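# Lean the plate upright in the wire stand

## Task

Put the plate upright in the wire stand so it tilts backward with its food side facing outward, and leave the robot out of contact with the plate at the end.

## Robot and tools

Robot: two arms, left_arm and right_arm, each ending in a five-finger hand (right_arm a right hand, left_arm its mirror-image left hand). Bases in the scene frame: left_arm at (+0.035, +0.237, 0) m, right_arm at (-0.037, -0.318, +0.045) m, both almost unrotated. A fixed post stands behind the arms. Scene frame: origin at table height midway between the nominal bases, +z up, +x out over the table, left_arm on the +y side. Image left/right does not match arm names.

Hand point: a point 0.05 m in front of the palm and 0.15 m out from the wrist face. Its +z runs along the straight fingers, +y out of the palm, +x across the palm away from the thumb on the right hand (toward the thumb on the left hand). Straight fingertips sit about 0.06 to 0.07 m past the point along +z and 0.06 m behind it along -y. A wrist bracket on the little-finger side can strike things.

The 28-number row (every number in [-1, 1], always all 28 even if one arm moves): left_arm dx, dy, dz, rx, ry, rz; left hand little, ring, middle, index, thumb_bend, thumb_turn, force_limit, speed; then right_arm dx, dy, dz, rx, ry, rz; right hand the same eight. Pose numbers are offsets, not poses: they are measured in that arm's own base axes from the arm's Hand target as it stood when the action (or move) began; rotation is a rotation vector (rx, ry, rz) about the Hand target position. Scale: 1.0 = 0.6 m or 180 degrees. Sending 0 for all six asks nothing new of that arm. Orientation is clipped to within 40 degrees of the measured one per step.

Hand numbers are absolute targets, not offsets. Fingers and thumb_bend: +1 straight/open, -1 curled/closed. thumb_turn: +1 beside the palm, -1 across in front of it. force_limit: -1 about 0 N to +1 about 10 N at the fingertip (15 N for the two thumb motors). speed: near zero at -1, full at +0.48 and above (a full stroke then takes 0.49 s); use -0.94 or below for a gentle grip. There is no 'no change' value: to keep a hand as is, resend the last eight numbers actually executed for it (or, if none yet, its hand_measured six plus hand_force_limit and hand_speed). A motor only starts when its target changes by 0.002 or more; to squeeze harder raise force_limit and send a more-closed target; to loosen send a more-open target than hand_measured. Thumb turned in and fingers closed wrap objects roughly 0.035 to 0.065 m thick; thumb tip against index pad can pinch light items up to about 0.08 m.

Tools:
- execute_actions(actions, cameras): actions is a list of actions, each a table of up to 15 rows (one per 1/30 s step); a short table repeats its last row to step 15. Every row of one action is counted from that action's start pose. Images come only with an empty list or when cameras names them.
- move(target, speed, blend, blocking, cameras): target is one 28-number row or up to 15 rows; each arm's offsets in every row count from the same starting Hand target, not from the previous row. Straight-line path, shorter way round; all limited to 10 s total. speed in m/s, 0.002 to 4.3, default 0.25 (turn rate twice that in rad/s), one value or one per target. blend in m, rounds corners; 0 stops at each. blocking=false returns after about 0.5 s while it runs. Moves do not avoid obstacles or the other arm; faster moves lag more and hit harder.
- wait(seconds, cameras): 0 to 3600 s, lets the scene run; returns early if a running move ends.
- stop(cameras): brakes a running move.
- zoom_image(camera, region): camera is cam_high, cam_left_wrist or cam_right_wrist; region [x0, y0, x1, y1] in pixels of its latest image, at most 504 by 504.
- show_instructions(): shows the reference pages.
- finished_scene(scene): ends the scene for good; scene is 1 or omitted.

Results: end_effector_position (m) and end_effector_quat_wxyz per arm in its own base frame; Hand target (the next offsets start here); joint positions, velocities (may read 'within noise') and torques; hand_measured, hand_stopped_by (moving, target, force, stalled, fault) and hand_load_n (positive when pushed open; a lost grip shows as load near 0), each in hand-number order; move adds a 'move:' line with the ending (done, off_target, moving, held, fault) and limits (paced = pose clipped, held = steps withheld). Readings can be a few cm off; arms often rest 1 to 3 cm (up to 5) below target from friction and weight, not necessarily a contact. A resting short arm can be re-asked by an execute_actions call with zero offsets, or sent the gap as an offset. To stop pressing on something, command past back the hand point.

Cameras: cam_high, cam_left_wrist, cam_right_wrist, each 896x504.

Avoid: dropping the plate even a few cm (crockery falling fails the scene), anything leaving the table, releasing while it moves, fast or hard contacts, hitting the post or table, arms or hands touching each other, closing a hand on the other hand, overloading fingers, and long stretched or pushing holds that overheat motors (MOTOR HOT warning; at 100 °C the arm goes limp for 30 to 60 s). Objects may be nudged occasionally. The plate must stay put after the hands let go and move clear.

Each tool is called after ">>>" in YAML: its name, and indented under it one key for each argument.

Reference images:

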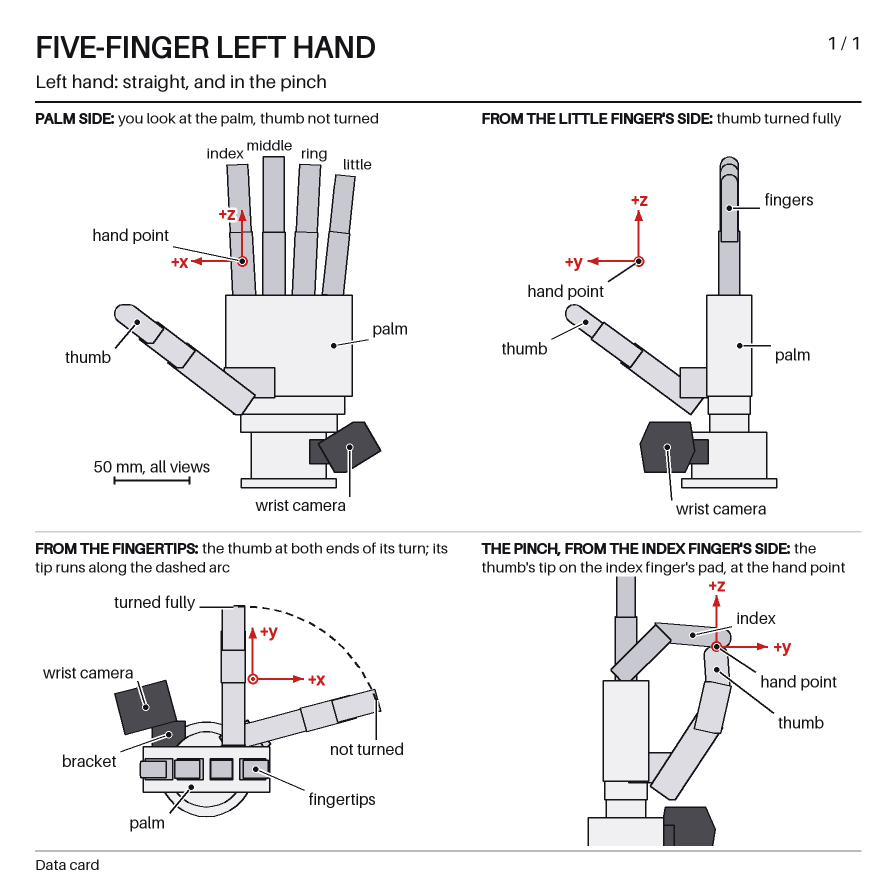

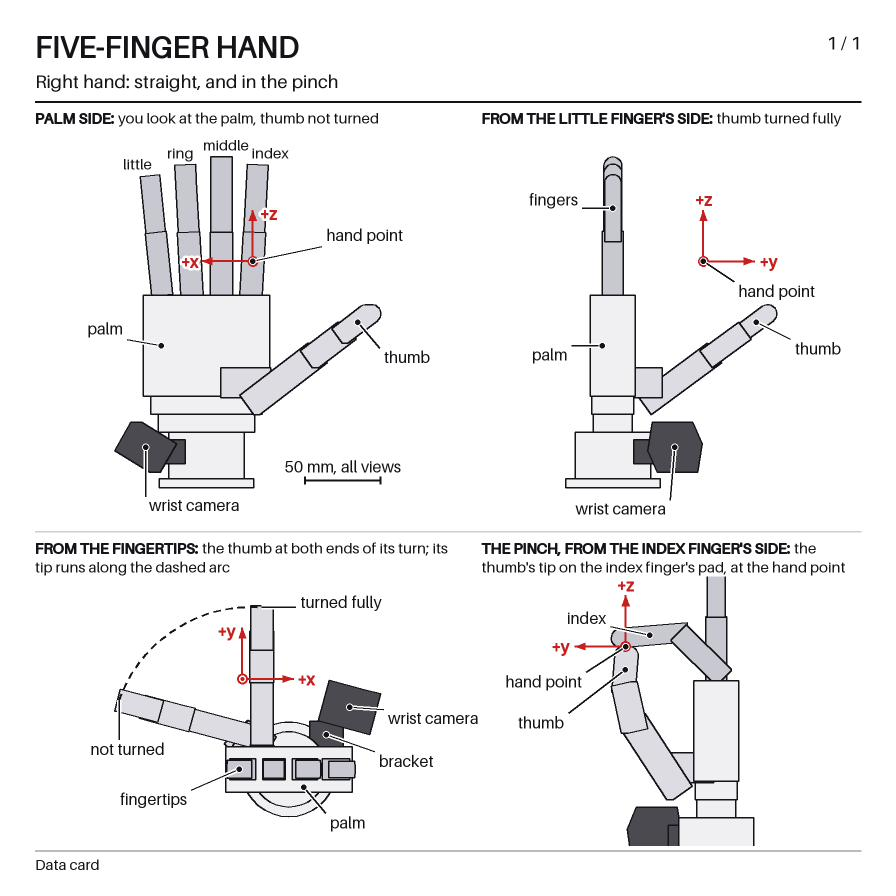

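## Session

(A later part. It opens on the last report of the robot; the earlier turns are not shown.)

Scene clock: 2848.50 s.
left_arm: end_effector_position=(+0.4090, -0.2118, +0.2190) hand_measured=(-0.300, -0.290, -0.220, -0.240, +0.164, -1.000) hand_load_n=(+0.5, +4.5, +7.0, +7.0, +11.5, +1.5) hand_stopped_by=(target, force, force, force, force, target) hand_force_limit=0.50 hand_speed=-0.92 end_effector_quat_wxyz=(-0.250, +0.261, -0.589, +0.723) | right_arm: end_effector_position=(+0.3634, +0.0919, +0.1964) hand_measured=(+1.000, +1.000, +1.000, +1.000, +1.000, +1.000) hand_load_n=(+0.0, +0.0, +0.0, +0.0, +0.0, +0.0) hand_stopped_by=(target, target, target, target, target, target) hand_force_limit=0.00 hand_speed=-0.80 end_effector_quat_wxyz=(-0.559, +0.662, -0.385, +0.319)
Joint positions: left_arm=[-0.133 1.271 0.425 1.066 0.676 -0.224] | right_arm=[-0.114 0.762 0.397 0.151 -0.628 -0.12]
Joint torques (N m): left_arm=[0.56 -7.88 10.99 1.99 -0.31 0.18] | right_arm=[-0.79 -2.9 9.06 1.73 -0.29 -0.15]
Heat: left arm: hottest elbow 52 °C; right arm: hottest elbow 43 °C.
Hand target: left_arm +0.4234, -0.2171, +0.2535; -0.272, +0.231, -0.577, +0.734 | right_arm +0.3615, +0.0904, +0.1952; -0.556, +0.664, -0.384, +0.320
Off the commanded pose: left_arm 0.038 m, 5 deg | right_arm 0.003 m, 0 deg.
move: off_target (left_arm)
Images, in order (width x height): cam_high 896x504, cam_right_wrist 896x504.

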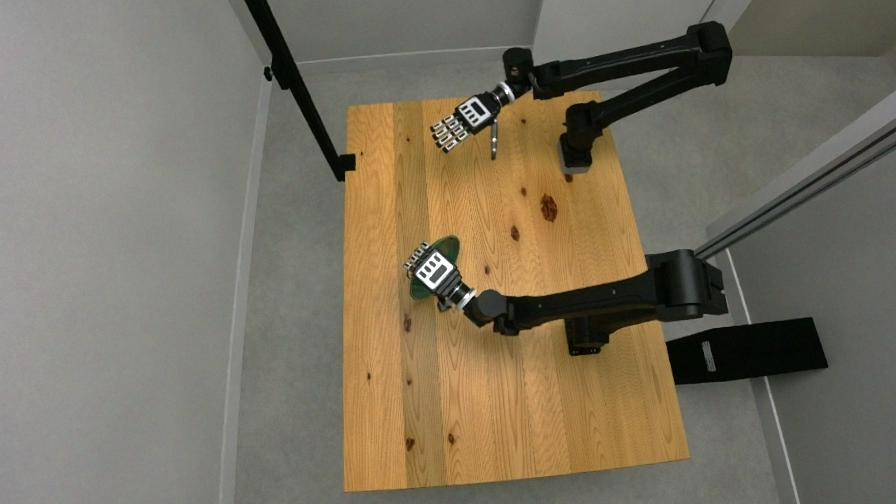

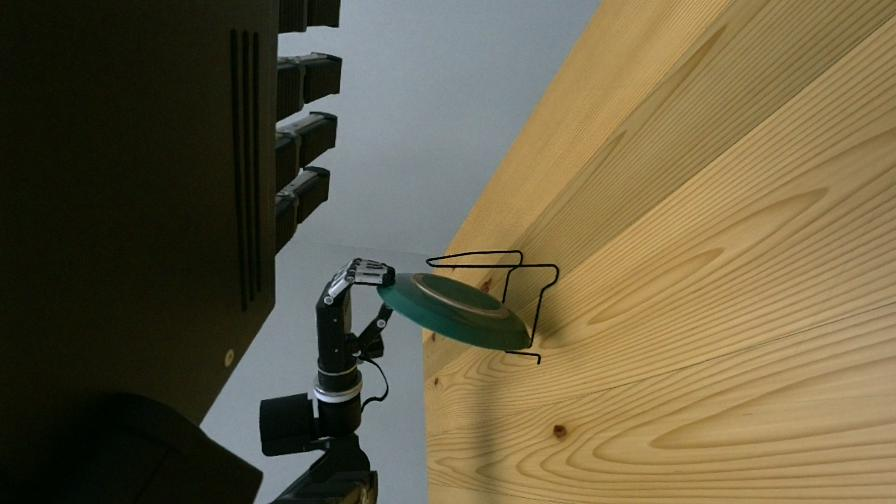

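>>> move:
  target: [0.04,-0.031,-0.006,0.025,0.032,0,-0.3,-0.45,-0.45,-0.45,-0.15,-1,0.5,-0.92,0,0,0,0,0,0,1,1,1,1,1,1,0,-0.8]
  speed: 0.04
  cameras: ["cam_right_wrist"]

>>> zoom_image:
  camera: "cam_right_wrist"
  region: [400, 230, 580, 380]

Scene clock: 2861.43 s.
left_arm: end_effector_position=(+0.4307, -0.2293, +0.2126) hand_measured=(-0.300, -0.290, -0.220, -0.240, +0.164, -1.000) hand_load_n=(+0.0, +5.0, +7.0, +7.5, +11.5, +1.0) hand_stopped_by=(target, force, force, force, force, target) hand_force_limit=0.50 hand_speed=-0.92 end_effector_quat_wxyz=(+0.229, -0.285, +0.630, -0.685) | right_arm: end_effector_position=(+0.3634, +0.0919, +0.1964) hand_measured=(+1.000, +1.000, +1.000, +1.000, +1.000, +1.000) hand_load_n=(+0.0, +0.0, +0.0, +0.0, +0.0, +0.0) hand_stopped_by=(target, target, target, target, target, target) hand_force_limit=0.00 hand_speed=-0.80 end_effector_quat_wxyz=(-0.559, +0.662, -0.385, +0.319)
Joint positions: left_arm=[-0.182 1.262 0.531 0.786 0.642 -0.135] | right_arm=[-0.114 0.762 0.397 0.151 -0.628 -0.12]
Joint torques (N m): left_arm=[0.73 -8.53 12.04 1.94 -0.25 0.17] | right_arm=[-1.08 -2.08 8.94 1.76 -0.25 -0.12]
Heat: left arm: hottest elbow 53 °C; right arm: hottest elbow 43 °C.
Hand target: left_arm +0.4476, -0.2356, +0.2499; +0.252, -0.257, +0.618, -0.699 | right_arm +0.3615, +0.0904, +0.1952; -0.556, +0.664, -0.384, +0.320
Off the commanded pose: left_arm 0.041 m, 5 deg | right_arm 0.003 m, 0 deg.
move: off_target (left_arm)

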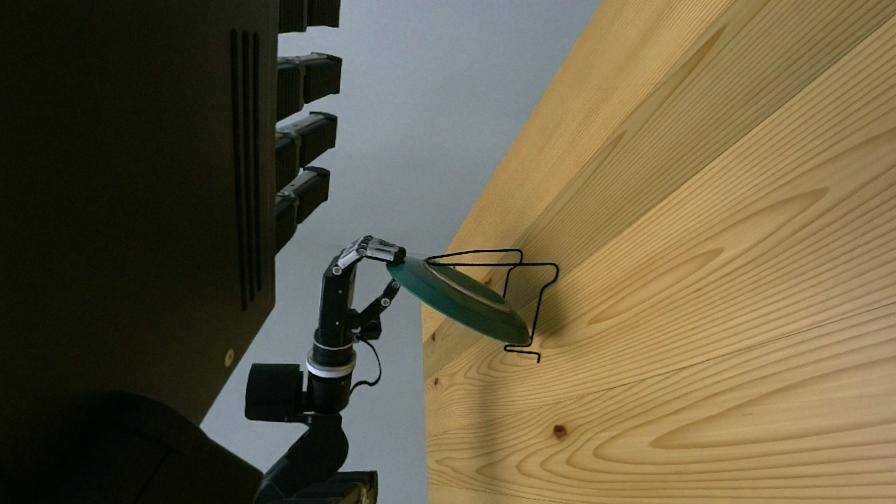

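Scaled by 2.800 from the camera's image (finer frame: 1280x720).

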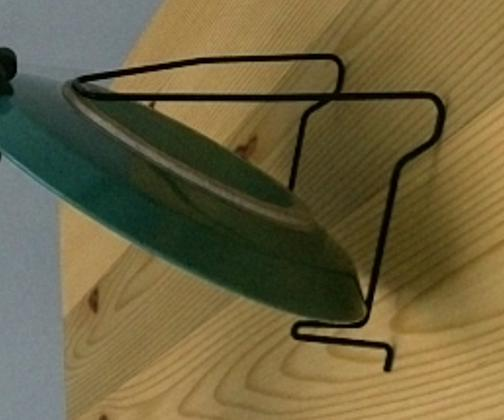

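>>> zoom_image:
  camera: "cam_right_wrist"
  region: [400, 235, 470, 285]

>>> wait:
  seconds: 0.1
  cameras: ["cam_high", "cam_left_wrist"]

>>> zoom_image:
  camera: "cam_high"
  region: [395, 235, 475, 315]

Scaled by 7.200 from the camera's image (finer frame: 1280x720).

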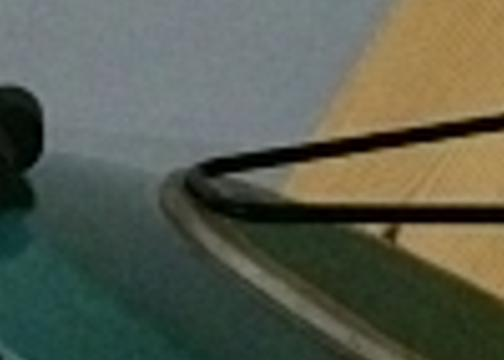

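Scene clock: 2868.50 s.
left_arm: end_effector_position=(+0.4307, -0.2293, +0.2126) hand_measured=(-0.300, -0.290, -0.220, -0.240, +0.164, -1.000) hand_load_n=(+0.0, +4.5, +7.0, +7.5, +11.5, +1.5) hand_stopped_by=(target, force, force, force, force, target) hand_force_limit=0.50 hand_speed=-0.92 end_effector_quat_wxyz=(+0.229, -0.285, +0.630, -0.685) | right_arm: end_effector_position=(+0.3634, +0.0919, +0.1964) hand_measured=(+1.000, +1.000, +1.000, +1.000, +1.000, +1.000) hand_load_n=(+0.0, +0.0, +0.0, +0.0, +0.0, +0.0) hand_stopped_by=(target, target, target, target, target, target) hand_force_limit=0.00 hand_speed=-0.80 end_effector_quat_wxyz=(-0.559, +0.662, -0.385, +0.319)
Joint positions: left_arm=[-0.182 1.262 0.531 0.786 0.642 -0.135] | right_arm=[-0.114 0.762 0.397 0.151 -0.628 -0.12]
Joint torques (N m): left_arm=[0.97 -8 12.05 1.94 -0.26 0.16] | right_arm=[-0.85 -2.43 8.88 1.95 -0.3 -0.09]
Heat: left arm: hottest elbow 53 °C; right arm: hottest elbow 43 °C.
Hand target: left_arm +0.4475, -0.2356, +0.2499; +0.252, -0.257, +0.618, -0.699 | right_arm +0.3615, +0.0904, +0.1952; -0.556, +0.664, -0.384, +0.320
Off the commanded pose: left_arm 0.041 m, 5 deg | right_arm 0.003 m, 0 deg.
wait: 0.10 s; at rest from the start

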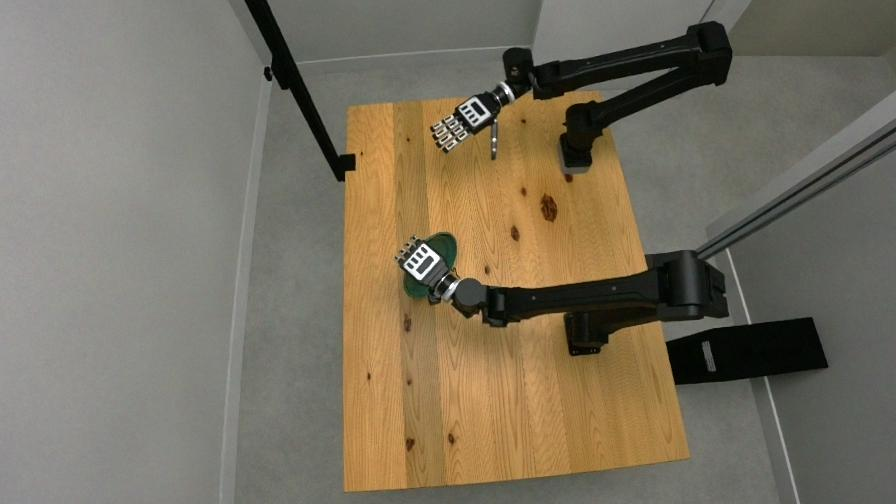

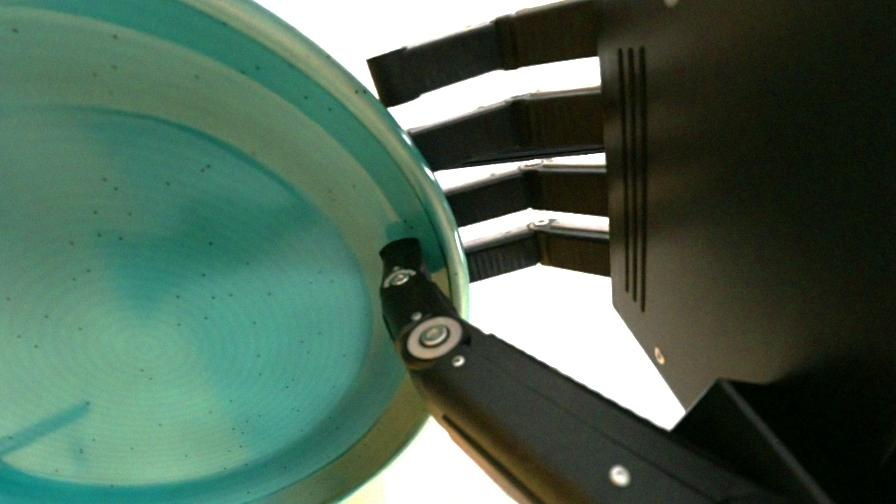

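Scaled by 6.300 from the camera's image (finer frame: 1280x720).

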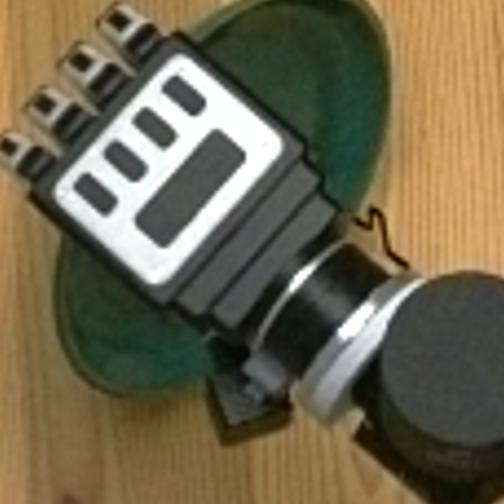

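>>> move:
  target: [0.010,-0.008,-0.01,0.006,0.008,0,-0.3,-0.45,-0.45,-0.45,-0.15,-1,0.5,-0.92,0,0,0,0,0,0,1,1,1,1,1,1,0,-0.8]
  speed: 0.03
  cameras: ["cam_right_wrist"]

>>> zoom_image:
  camera: "cam_right_wrist"
  region: [400, 230, 580, 380]

>>> zoom_image:
  camera: "cam_right_wrist"
  region: [400, 235, 470, 285]

Scene clock: 2884.73 s.
left_arm: end_effector_position=(+0.4349, -0.2329, +0.2129) hand_measured=(-0.300, -0.290, -0.220, -0.240, +0.164, -1.000) hand_load_n=(+0.0, +5.0, +7.0, +7.0, +11.5, +1.0) hand_stopped_by=(target, force, force, force, force, target) hand_force_limit=0.50 hand_speed=-0.92 end_effector_quat_wxyz=(+0.227, -0.287, +0.637, -0.679) | right_arm: end_effector_position=(+0.3634, +0.0919, +0.1964) hand_measured=(+1.000, +1.000, +1.000, +1.000, +1.000, +1.000) hand_load_n=(+0.0, +0.0, +0.0, +0.0, +0.0, +0.0) hand_stopped_by=(target, target, target, target, target, target) hand_force_limit=0.00 hand_speed=-0.80 end_effector_quat_wxyz=(-0.559, +0.662, -0.385, +0.319)
Joint positions: left_arm=[-0.192 1.262 0.552 0.74 0.631 -0.119] | right_arm=[-0.114 0.762 0.397 0.151 -0.628 -0.12]
Joint torques (N m): left_arm=[0.56 -7 12.37 2.11 -0.19 0.18] | right_arm=[-0.62 -2.02 9.32 1.83 -0.32 -0.18]
Heat: left arm: hottest elbow 53 °C; right arm: hottest elbow 43 °C.
Hand target: left_arm +0.4535, -0.2404, +0.2438; +0.247, -0.263, +0.628, -0.689 | right_arm +0.3615, +0.0904, +0.1952; -0.556, +0.664, -0.384, +0.320
Off the commanded pose: left_arm 0.037 m, 4 deg | right_arm 0.003 m, 0 deg.
move: off_target (left_arm)

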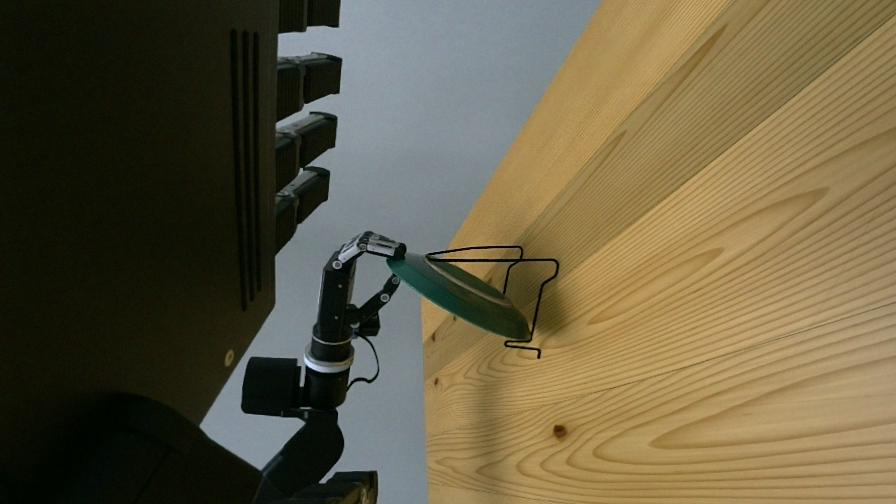

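Scaled by 2.800 from the camera's image (finer frame: 1280x720).

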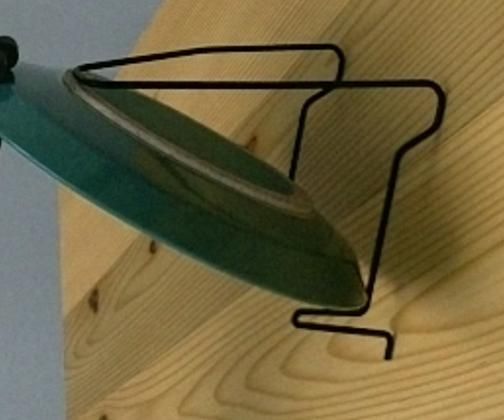

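Scaled by 7.200 from the camera's image (finer frame: 1280x720).

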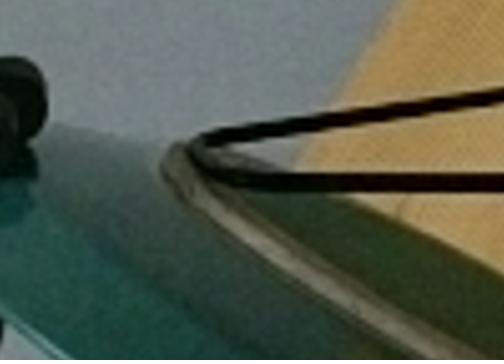

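>>> move:
  target: [-0.002,0.002,-0.015,0,0,0,-0.3,-0.45,-0.45,-0.45,-0.15,-1,0.5,-0.92,0,0,0,0,0,0,1,1,1,1,1,1,0,-0.8]
  speed: 0.03
  cameras: ["cam_right_wrist"]

>>> zoom_image:
  camera: "cam_right_wrist"
  region: [400, 230, 580, 380]

Scene clock: 2897.47 s.
left_arm: end_effector_position=(+0.4356, -0.2331, +0.2121) hand_measured=(-0.300, -0.290, -0.220, -0.240, +0.164, -1.000) hand_load_n=(+0.0, +5.0, +7.5, +7.0, +11.5, +1.0) hand_stopped_by=(target, force, force, force, force, target) hand_force_limit=0.50 hand_speed=-0.92 end_effector_quat_wxyz=(+0.228, -0.287, +0.636, -0.679) | right_arm: end_effector_position=(+0.3634, +0.0919, +0.1964) hand_measured=(+1.000, +1.000, +1.000, +1.000, +1.000, +1.000) hand_load_n=(+0.0, +0.0, +0.0, +0.0, +0.0, -0.5) hand_stopped_by=(target, target, target, target, target, target) hand_force_limit=0.00 hand_speed=-0.80 end_effector_quat_wxyz=(-0.559, +0.662, -0.385, +0.319)
Joint positions: left_arm=[-0.192 1.267 0.552 0.746 0.631 -0.119] | right_arm=[-0.114 0.762 0.397 0.151 -0.628 -0.12]
Joint torques (N m): left_arm=[1.26 -5.83 11.29 3.14 -0.12 0.2] | right_arm=[-1.2 -1.85 9.14 1.69 -0.28 -0.12]
Heat: left arm: hottest elbow 52 °C; right arm: hottest elbow 43 °C.
Hand target: left_arm +0.4523, -0.2392, +0.2348; +0.247, -0.263, +0.628, -0.689 | right_arm +0.3615, +0.0904, +0.1952; -0.556, +0.664, -0.384, +0.320
Off the commanded pose: left_arm 0.029 m, 4 deg | right_arm 0.003 m, 0 deg.
move: off_target (left_arm)

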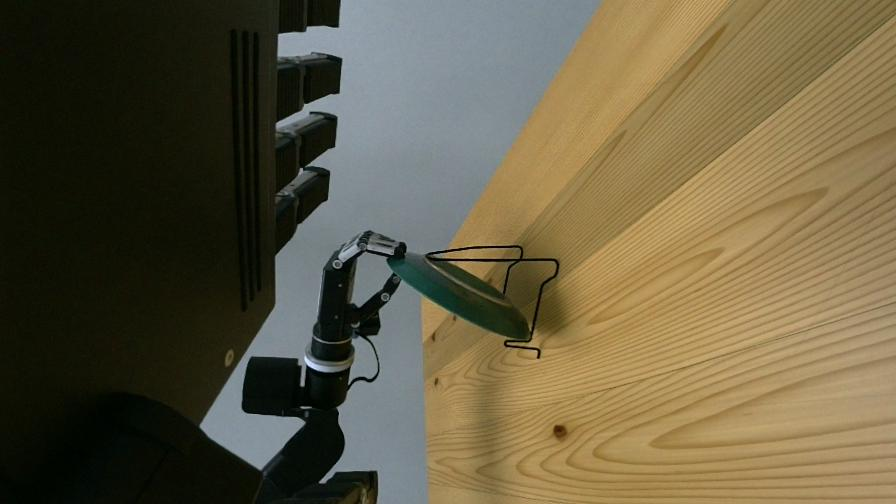

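Scaled by 2.800 from the camera's image (finer frame: 1280x720).

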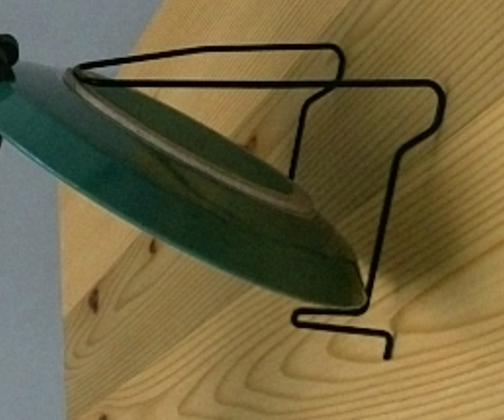

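>>> move:
  target: [-0.002,0.002,-0.012,0,0,0,-0.3,-0.45,-0.45,-0.45,-0.15,-1,0.5,-0.92,0,0,0,0,0,0,1,1,1,1,1,1,0,-0.8]
  speed: 0.03
  cameras: ["cam_right_wrist"]

>>> zoom_image:
  camera: "cam_right_wrist"
  region: [400, 230, 580, 380]

Scene clock: 2902.50 s.
left_arm: end_effector_position=(+0.4380, -0.2336, +0.2111) hand_measured=(-0.300, -0.290, -0.220, -0.240, +0.164, -1.000) hand_load_n=(+0.0, +5.0, +7.0, +7.0, +11.0, +1.0) hand_stopped_by=(target, force, force, force, force, target) hand_force_limit=0.50 hand_speed=-0.92 end_effector_quat_wxyz=(+0.231, -0.283, +0.634, -0.681) | right_arm: end_effector_position=(+0.3634, +0.0919, +0.1964) hand_measured=(+1.000, +1.000, +1.000, +1.000, +1.000, +1.000) hand_load_n=(+0.0, +0.0, +0.5, +0.0, +0.0, +0.0) hand_stopped_by=(target, target, target, target, target, target) hand_force_limit=0.00 hand_speed=-0.80 end_effector_quat_wxyz=(-0.559, +0.662, -0.385, +0.319)
Joint positions: left_arm=[-0.192 1.282 0.552 0.773 0.631 -0.119] | right_arm=[-0.114 0.762 0.397 0.151 -0.628 -0.12]
Joint torques (N m): left_arm=[1.03 -6.48 10.26 3.11 0 0.2] | right_arm=[-0.79 -2.73 9.01 1.81 -0.27 -0.06]
Heat: left arm: hottest elbow 52 °C; right arm: hottest elbow 43 °C.
Hand target: left_arm +0.4511, -0.2380, +0.2276; +0.247, -0.263, +0.628, -0.689 | right_arm +0.3615, +0.0904, +0.1952; -0.556, +0.664, -0.384, +0.320
Off the commanded pose: left_arm 0.022 m, 3 deg | right_arm 0.003 m, 0 deg.
move: off_target (left_arm)

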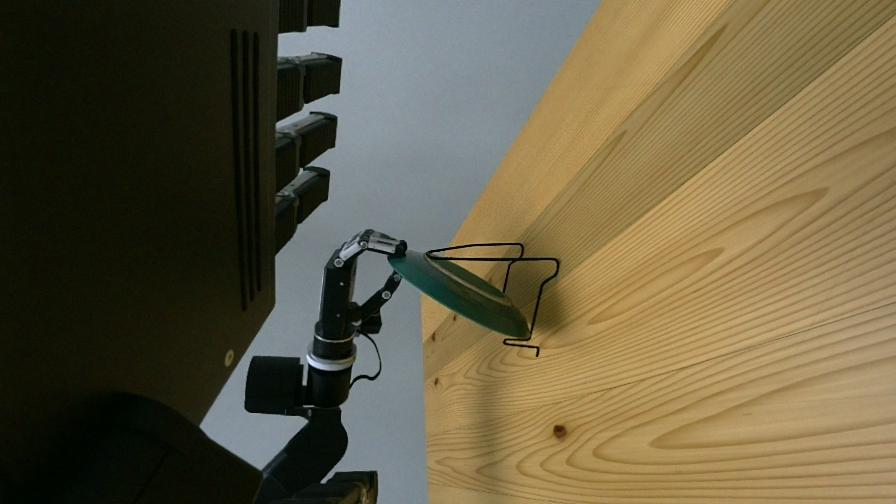

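Scaled by 2.800 from the camera's image (finer frame: 1280x720).

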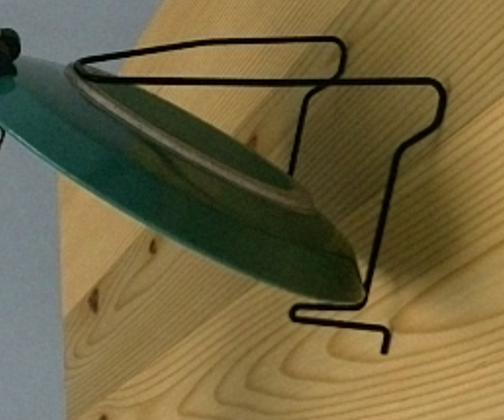

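>>> zoom_image:
  camera: "cam_right_wrist"
  region: [495, 315, 555, 360]

Scaled by 8.400 from the camera's image (finer frame: 1280x720).

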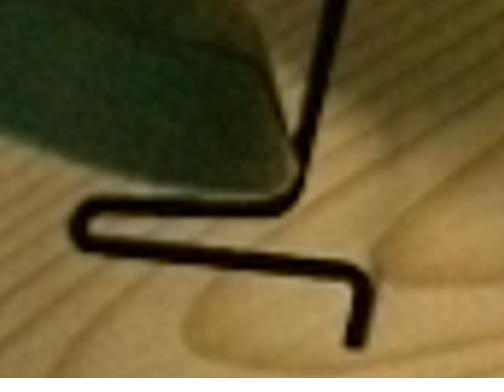

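>>> move:
  target: [0,0,0,0,0,0,-0.3,-0.45,-0.45,-0.45,0.2,-1,0.5,-0.94,0,0,0,0,0,0,1,1,1,1,1,1,0,-0.8]
  speed: 0.03
  cameras: ["cam_right_wrist", "cam_left_wrist"]

>>> zoom_image:
  camera: "cam_right_wrist"
  region: [400, 230, 580, 380]

Scene clock: 2919.37 s.
left_arm: end_effector_position=(+0.4380, -0.2336, +0.2111) hand_measured=(-0.300, -0.290, -0.220, -0.240, +0.202, -1.000) hand_load_n=(+0.0, +5.0, +7.0, +7.0, +5.5, +1.0) hand_stopped_by=(target, force, force, force, target, target) hand_force_limit=0.50 hand_speed=-0.94 end_effector_quat_wxyz=(+0.231, -0.283, +0.634, -0.681) | right_arm: end_effector_position=(+0.3634, +0.0919, +0.1964) hand_measured=(+1.000, +1.000, +1.000, +1.000, +1.000, +1.000) hand_load_n=(+0.0, +0.0, -0.5, +0.0, +0.0, +0.0) hand_stopped_by=(target, target, target, target, target, target) hand_force_limit=0.00 hand_speed=-0.80 end_effector_quat_wxyz=(-0.559, +0.662, -0.385, +0.319)
Joint positions: left_arm=[-0.192 1.282 0.552 0.773 0.631 -0.119] | right_arm=[-0.114 0.762 0.397 0.151 -0.628 -0.12]
Joint torques (N m): left_arm=[1.2 -6.24 10.26 3.07 -0.02 0.19] | right_arm=[-0.44 -2.43 9.01 1.69 -0.33 -0.13]
Heat: left arm: hottest elbow 51 °C; right arm: hottest elbow 43 °C.
Hand target: left_arm +0.4511, -0.2380, +0.2276; +0.247, -0.263, +0.628, -0.689 | right_arm +0.3615, +0.0904, +0.1952; -0.556, +0.664, -0.384, +0.320
Off the commanded pose: left_arm 0.022 m, 3 deg | right_arm 0.003 m, 0 deg.
move: done
Images, in order (width x height): cam_left_wrist 896x504, cam_right_wrist 896x504.

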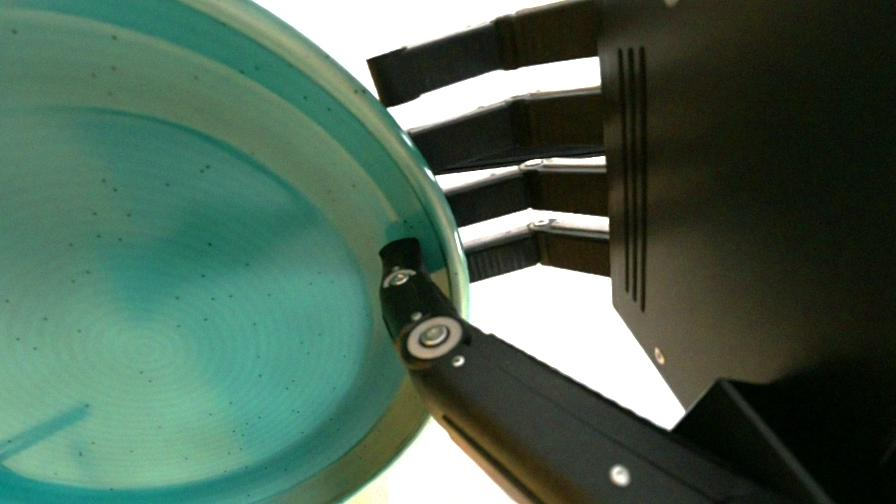

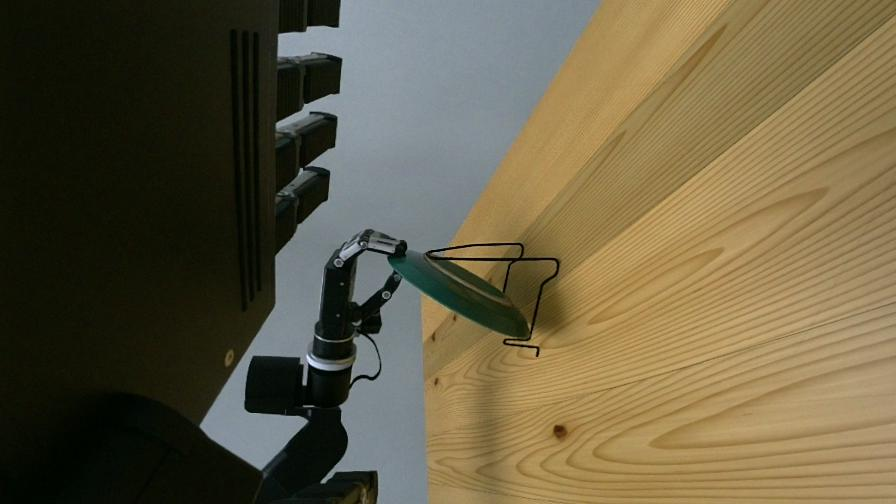

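Scaled by 2.800 from the camera's image (finer frame: 1280x720).

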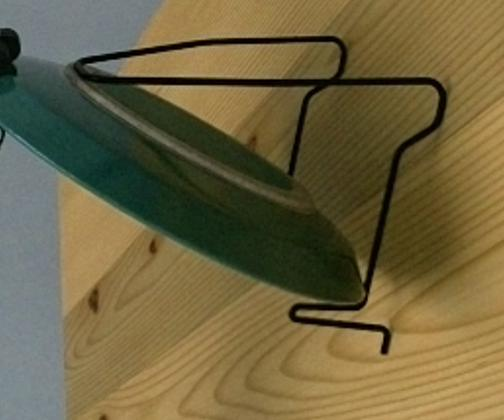

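>>> execute_actions:
  actions:
    - [[0,0,0,0,0,0,-0.3,-0.45,-0.45,-0.45,0.24,-1,0.5,-0.92,0,0,0,0,0,0,1,1,1,1,1,1,0,-0.8]]
  cameras: ["cam_right_wrist"]

>>> zoom_image:
  camera: "cam_right_wrist"
  region: [400, 230, 580, 380]

Scene clock: 2938.37 s.
left_arm: end_effector_position=(+0.4382, -0.2336, +0.2119) hand_measured=(-0.300, -0.290, -0.220, -0.240, +0.242, -1.000) hand_load_n=(+0.0, +2.5, +5.5, +4.5, +2.0, +0.5) hand_stopped_by=(target, force, force, force, target, target) hand_force_limit=0.50 hand_speed=-0.92 end_effector_quat_wxyz=(+0.232, -0.282, +0.634, -0.682) | right_arm: end_effector_position=(+0.3634, +0.0919, +0.1964) hand_measured=(+1.000, +1.000, +1.000, +1.000, +1.000, +1.000) hand_load_n=(+0.0, -0.5, +0.0, +0.0, +0.0, -0.5) hand_stopped_by=(target, target, target, target, target, target) hand_force_limit=0.00 hand_speed=-0.80 end_effector_quat_wxyz=(-0.559, +0.662, -0.385, +0.319)
Joint positions: left_arm=[-0.192 1.282 0.552 0.777 0.631 -0.119] | right_arm=[-0.114 0.762 0.397 0.151 -0.628 -0.12]
Joint torques (N m): left_arm=[1.2 -6.36 10.26 2.93 -0.03 0.18] | right_arm=[0.62 -2.78 8.9 1.83 -0.2 -0.06]
Heat: left arm: hottest elbow 51 °C; right arm: hottest elbow 43 °C.
Hand target: left_arm +0.4511, -0.2380, +0.2276; +0.247, -0.263, +0.628, -0.689 | right_arm +0.3615, +0.0904, +0.1952; -0.556, +0.664, -0.384, +0.320
Off the commanded pose: left_arm 0.021 m, 3 deg | right_arm 0.003 m, 0 deg.
Step readings (end_effector_position of left_arm | right_arm):
0: (+0.4380, -0.2336, +0.2111) | (+0.3634, +0.0919, +0.1964)
1: (+0.4380, -0.2336, +0.2111) | (+0.3634, +0.0919, +0.1964)
2: (+0.4380, -0.2336, +0.2111) | (+0.3634, +0.0919, +0.1964)
4: (+0.4381, -0.2336, +0.2112) | (+0.3634, +0.0919, +0.1964)
8: (+0.4381, -0.2336, +0.2116) | (+0.3634, +0.0919, +0.1964)
15: (+0.4382, -0.2336, +0.2119) | (+0.3634, +0.0919, +0.1964)

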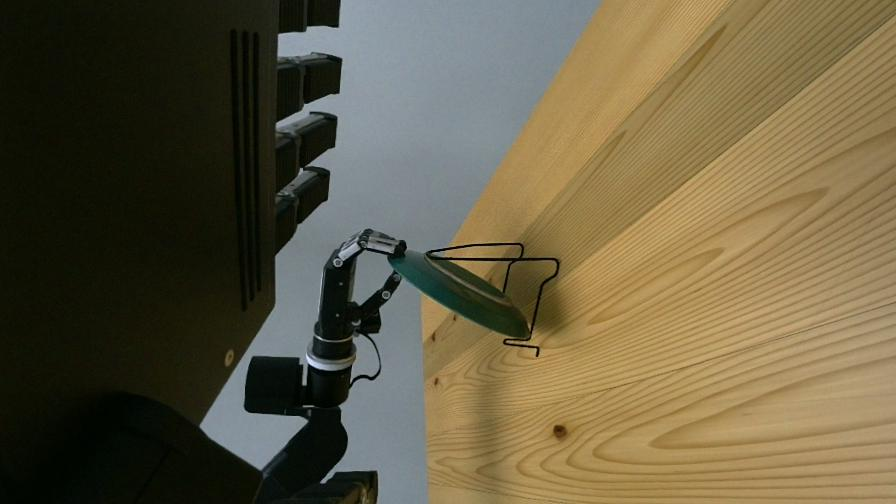

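Scaled by 2.800 from the camera's image (finer frame: 1280x720).

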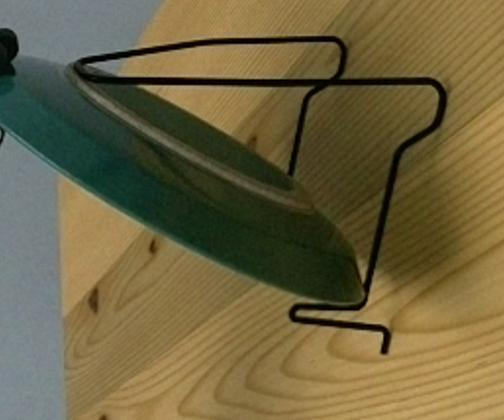

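>>> execute_actions:
  actions:
    - [[0,0,0,0,0,0,-0.3,-0.45,-0.45,-0.45,0.28,-1,0.5,-0.94,0,0,0,0,0,0,1,1,1,1,1,1,0,-0.8]]
    - [[0,0,0,0,0,0,-0.3,-0.45,-0.45,-0.45,0.28,-1,0.5,-0.94,0,0,0,0,0,0,1,1,1,1,1,1,0,-0.8]]
  cameras: ["cam_right_wrist"]

>>> zoom_image:
  camera: "cam_right_wrist"
  region: [400, 230, 580, 380]

Scene clock: 2944.43 s.
left_arm: end_effector_position=(+0.4384, -0.2336, +0.2126) hand_measured=(-0.300, -0.290, -0.220, -0.240, +0.280, -1.000) hand_load_n=(+0.0, +0.5, +3.5, +1.5, +0.5, +0.5) hand_stopped_by=(target, force, force, force, target, target) hand_force_limit=0.50 hand_speed=-0.94 end_effector_quat_wxyz=(+0.233, -0.281, +0.633, -0.683) | right_arm: end_effector_position=(+0.3634, +0.0919, +0.1964) hand_measured=(+1.000, +1.000, +1.000, +1.000, +1.000, +1.000) hand_load_n=(+0.0, +0.0, +0.0, +0.0, -0.5, +0.0) hand_stopped_by=(target, target, target, target, target, target) hand_force_limit=0.00 hand_speed=-0.80 end_effector_quat_wxyz=(-0.559, +0.662, -0.385, +0.319)
Joint positions: left_arm=[-0.192 1.282 0.552 0.78 0.631 -0.119] | right_arm=[-0.114 0.762 0.397 0.151 -0.628 -0.12]
Joint torques (N m): left_arm=[0.67 -6.12 10.39 2.73 -0.02 0.17] | right_arm=[-0.09 -2.55 8.79 1.88 -0.19 -0.12]
Heat: left arm: hottest elbow 50 °C; right arm: hottest elbow 43 °C.
Hand target: left_arm +0.4511, -0.2380, +0.2276; +0.247, -0.263, +0.628, -0.689 | right_arm +0.3615, +0.0904, +0.1952; -0.556, +0.664, -0.384, +0.320
Off the commanded pose: left_arm 0.020 m, 3 deg | right_arm 0.003 m, 0 deg.
Step readings (end_effector_position of left_arm | right_arm):
0: (+0.4382, -0.2336, +0.2119) | (+0.3634, +0.0919, +0.1964)
1: (+0.4382, -0.2336, +0.2119) | (+0.3634, +0.0919, +0.1964)
2: (+0.4382, -0.2336, +0.2119) | (+0.3634, +0.0919, +0.1964)
4: (+0.4382, -0.2336, +0.2119) | (+0.3634, +0.0919, +0.1964)
8: (+0.4383, -0.2336, +0.2121) | (+0.3634, +0.0919, +0.1964)
15: (+0.4384, -0.2336, +0.2126) | (+0.3634, +0.0919, +0.1964)
16: (+0.4384, -0.2336, +0.2126) | (+0.3634, +0.0919, +0.1964)
17: (+0.4384, -0.2336, +0.2126) | (+0.3634, +0.0919, +0.1964)
19: (+0.4384, -0.2336, +0.2126) | (+0.3634, +0.0919, +0.1964)
23: (+0.4384, -0.2336, +0.2126) | (+0.3634, +0.0919, +0.1964)
30: (+0.4384, -0.2336, +0.2126) | (+0.3634, +0.0919, +0.1964)

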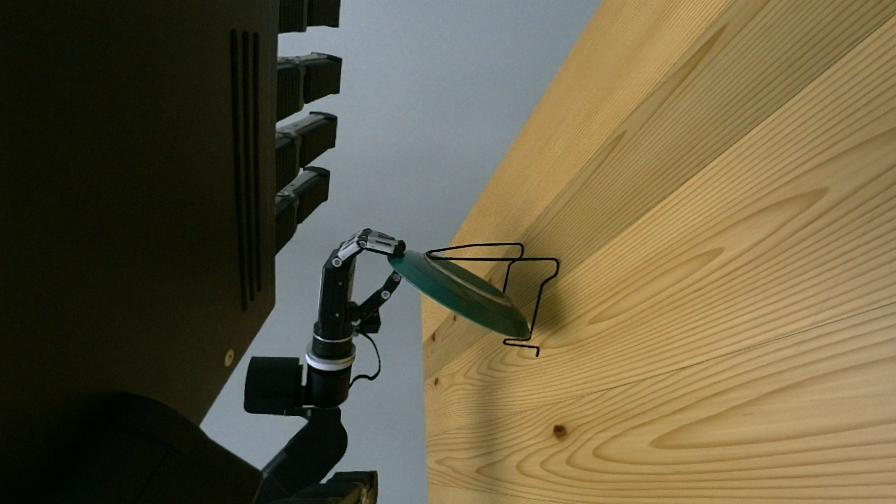

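Scaled by 2.800 from the camera's image (finer frame: 1280x720).

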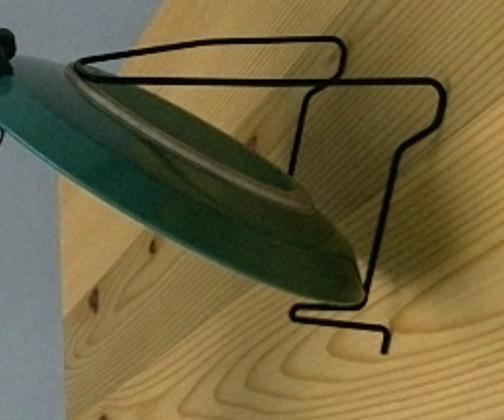

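>>> execute_actions:
  actions:
    - [[0,0,0,0,0,0,-0.3,-0.45,-0.45,-0.45,0.31,-1,0.5,-0.95,0,0,0,0,0,0,1,1,1,1,1,1,0,-0.8]]
    - [[0,0,0,0,0,0,-0.3,-0.45,-0.45,-0.45,0.31,-1,0.5,-0.95,0,0,0,0,0,0,1,1,1,1,1,1,0,-0.8]]
  cameras: ["cam_right_wrist"]

>>> zoom_image:
  camera: "cam_right_wrist"
  region: [400, 230, 580, 380]

Scene clock: 2951.57 s.
left_arm: end_effector_position=(+0.4384, -0.2336, +0.2129) hand_measured=(-0.300, -0.290, -0.220, -0.240, +0.310, -1.000) hand_load_n=(+0.0, +0.0, +3.5, +1.0, +0.0, +0.0) hand_stopped_by=(target, force, force, force, target, target) hand_force_limit=0.50 hand_speed=-0.95 end_effector_quat_wxyz=(+0.233, -0.280, +0.633, -0.683) | right_arm: end_effector_position=(+0.3634, +0.0919, +0.1964) hand_measured=(+1.000, +1.000, +1.000, +1.000, +1.000, +1.000) hand_load_n=(+0.0, +0.0, +0.0, +0.0, +0.0, +0.0) hand_stopped_by=(target, target, target, target, target, target) hand_force_limit=0.00 hand_speed=-0.80 end_effector_quat_wxyz=(-0.559, +0.662, -0.385, +0.319)
Joint positions: left_arm=[-0.192 1.282 0.552 0.782 0.631 -0.119] | right_arm=[-0.114 0.762 0.397 0.151 -0.628 -0.12]
Joint torques (N m): left_arm=[1.26 -6.12 10.25 2.74 -0.03 0.21] | right_arm=[-0.73 -2.49 9.2 1.73 -0.29 -0.06]
Heat: left arm: hottest elbow 50 °C; right arm: hottest elbow 43 °C.
Hand target: left_arm +0.4511, -0.2380, +0.2276; +0.247, -0.263, +0.628, -0.689 | right_arm +0.3615, +0.0904, +0.1952; -0.556, +0.664, -0.384, +0.320
Off the commanded pose: left_arm 0.020 m, 3 deg | right_arm 0.003 m, 0 deg.
Step readings (end_effector_position of left_arm | right_arm):
0: (+0.4384, -0.2336, +0.2126) | (+0.3634, +0.0919, +0.1964)
1: (+0.4384, -0.2336, +0.2126) | (+0.3634, +0.0919, +0.1964)
2: (+0.4384, -0.2336, +0.2126) | (+0.3634, +0.0919, +0.1964)
4: (+0.4384, -0.2336, +0.2126) | (+0.3634, +0.0919, +0.1964)
8: (+0.4384, -0.2336, +0.2129) | (+0.3634, +0.0919, +0.1964)
15: (+0.4384, -0.2336, +0.2129) | (+0.3634, +0.0919, +0.1964)
16: (+0.4384, -0.2336, +0.2129) | (+0.3634, +0.0919, +0.1964)
17: (+0.4384, -0.2336, +0.2129) | (+0.3634, +0.0919, +0.1964)
19: (+0.4384, -0.2336, +0.2129) | (+0.3634, +0.0919, +0.1964)
23: (+0.4384, -0.2336, +0.2129) | (+0.3634, +0.0919, +0.1964)
30: (+0.4384, -0.2336, +0.2129) | (+0.3634, +0.0919, +0.1964)

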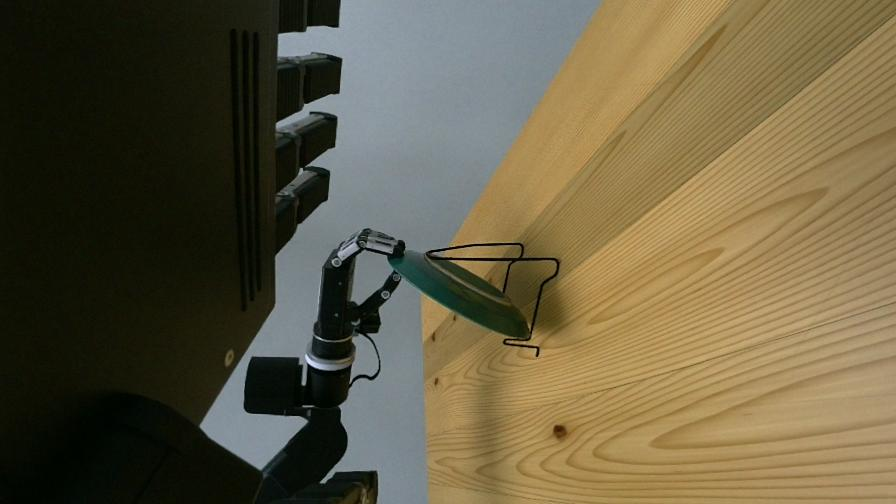

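Scaled by 2.800 from the camera's image (finer frame: 1280x720).

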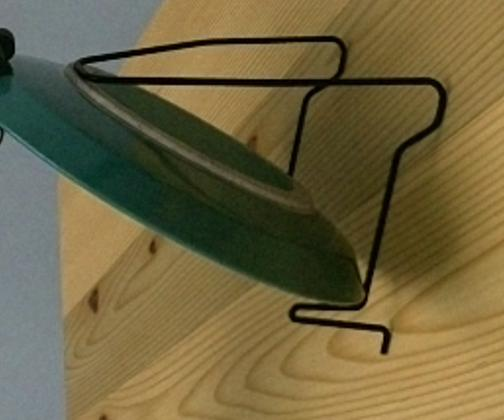

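>>> zoom_image:
  camera: "cam_right_wrist"
  region: [495, 315, 555, 360]

>>> zoom_image:
  camera: "cam_right_wrist"
  region: [320, 220, 450, 320]

Scaled by 8.400 from the camera's image (finer frame: 1280x720).

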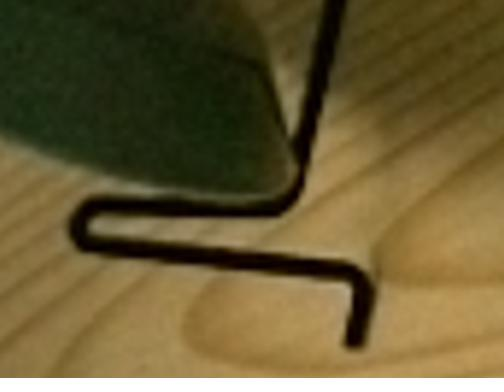

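Scaled by 3.877 from the camera's image (finer frame: 1280x720).

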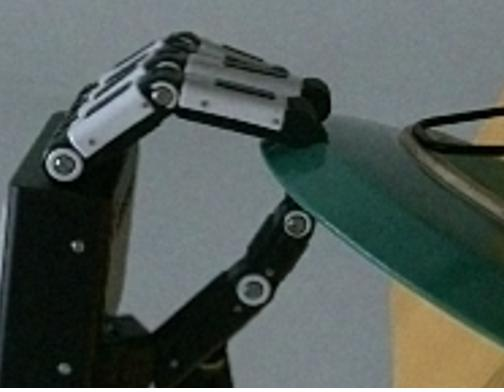

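>>> execute_actions:
  actions:
    - [[0,0,0,0,0,0,-0.3,-0.45,-0.45,-0.45,0.45,-1,0.5,-0.85,0,0,0,0,0,0,1,1,1,1,1,1,0,-0.8]]
    - [[0,0,0,0,0,0,-0.3,-0.45,-0.45,-0.45,0.45,-1,0.5,-0.85,0,0,0,0,0,0,1,1,1,1,1,1,0,-0.8]]
  cameras: ["cam_right_wrist"]

>>> zoom_image:
  camera: "cam_right_wrist"
  region: [400, 230, 580, 380]

Scene clock: 2963.97 s.
left_arm: end_effector_position=(+0.4389, -0.2337, +0.2137) hand_measured=(-0.300, -0.290, -0.220, -0.240, +0.450, -1.000) hand_load_n=(+0.0, -0.5, +0.5, +0.0, +0.0, +0.0) hand_stopped_by=(target, force, force, force, target, target) hand_force_limit=0.50 hand_speed=-0.85 end_effector_quat_wxyz=(+0.234, -0.280, +0.632, -0.683) | right_arm: end_effector_position=(+0.3634, +0.0919, +0.1964) hand_measured=(+1.000, +1.000, +1.000, +1.000, +1.000, +1.000) hand_load_n=(+0.0, +0.0, +0.0, +0.0, +0.0, -0.5) hand_stopped_by=(target, target, target, target, target, target) hand_force_limit=0.00 hand_speed=-0.80 end_effector_quat_wxyz=(-0.559, +0.662, -0.385, +0.319)
Joint positions: left_arm=[-0.192 1.282 0.553 0.782 0.631 -0.119] | right_arm=[-0.114 0.762 0.397 0.151 -0.628 -0.12]
Joint torques (N m): left_arm=[1.14 -6.01 10.11 2.77 -0.01 0.17] | right_arm=[-1.61 -2.84 8.98 1.66 -0.24 -0.08]
Heat: left arm: hottest elbow 50 °C; right arm: hottest elbow 43 °C.
Hand target: left_arm +0.4512, -0.2380, +0.2277; +0.247, -0.263, +0.628, -0.689 | right_arm +0.3615, +0.0904, +0.1952; -0.556, +0.664, -0.384, +0.320
Off the commanded pose: left_arm 0.019 m, 3 deg | right_arm 0.003 m, 0 deg.
Step readings (end_effector_position of left_arm | right_arm):
0: (+0.4384, -0.2336, +0.2129) | (+0.3634, +0.0919, +0.1964)
1: (+0.4384, -0.2336, +0.2129) | (+0.3634, +0.0919, +0.1964)
2: (+0.4384, -0.2336, +0.2129) | (+0.3634, +0.0919, +0.1964)
4: (+0.4384, -0.2336, +0.2129) | (+0.3634, +0.0919, +0.1964)
8: (+0.4388, -0.2337, +0.2135) | (+0.3634, +0.0919, +0.1964)
15: (+0.4389, -0.2337, +0.2137) | (+0.3634, +0.0919, +0.1964)
16: (+0.4389, -0.2337, +0.2137) | (+0.3634, +0.0919, +0.1964)
17: (+0.4389, -0.2337, +0.2137) | (+0.3634, +0.0919, +0.1964)
19: (+0.4389, -0.2337, +0.2137) | (+0.3634, +0.0919, +0.1964)
23: (+0.4389, -0.2337, +0.2137) | (+0.3634, +0.0919, +0.1964)
30: (+0.4389, -0.2337, +0.2137) | (+0.3634, +0.0919, +0.1964)

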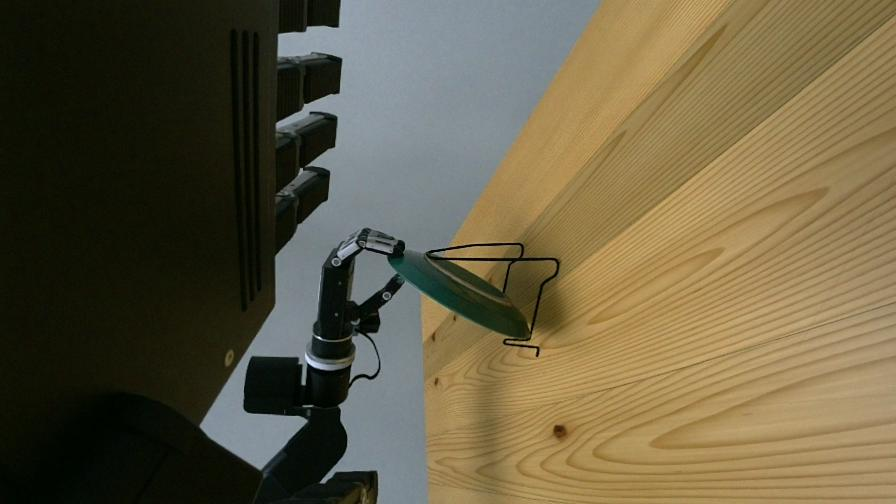

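Scaled by 2.800 from the camera's image (finer frame: 1280x720).

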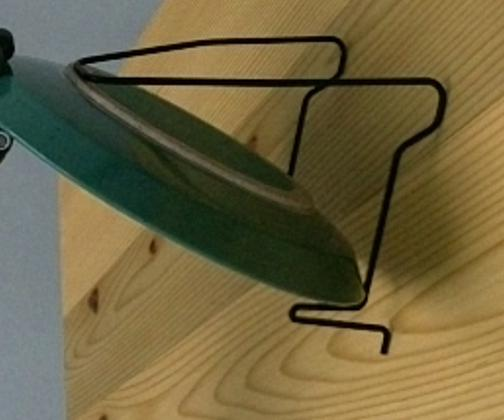

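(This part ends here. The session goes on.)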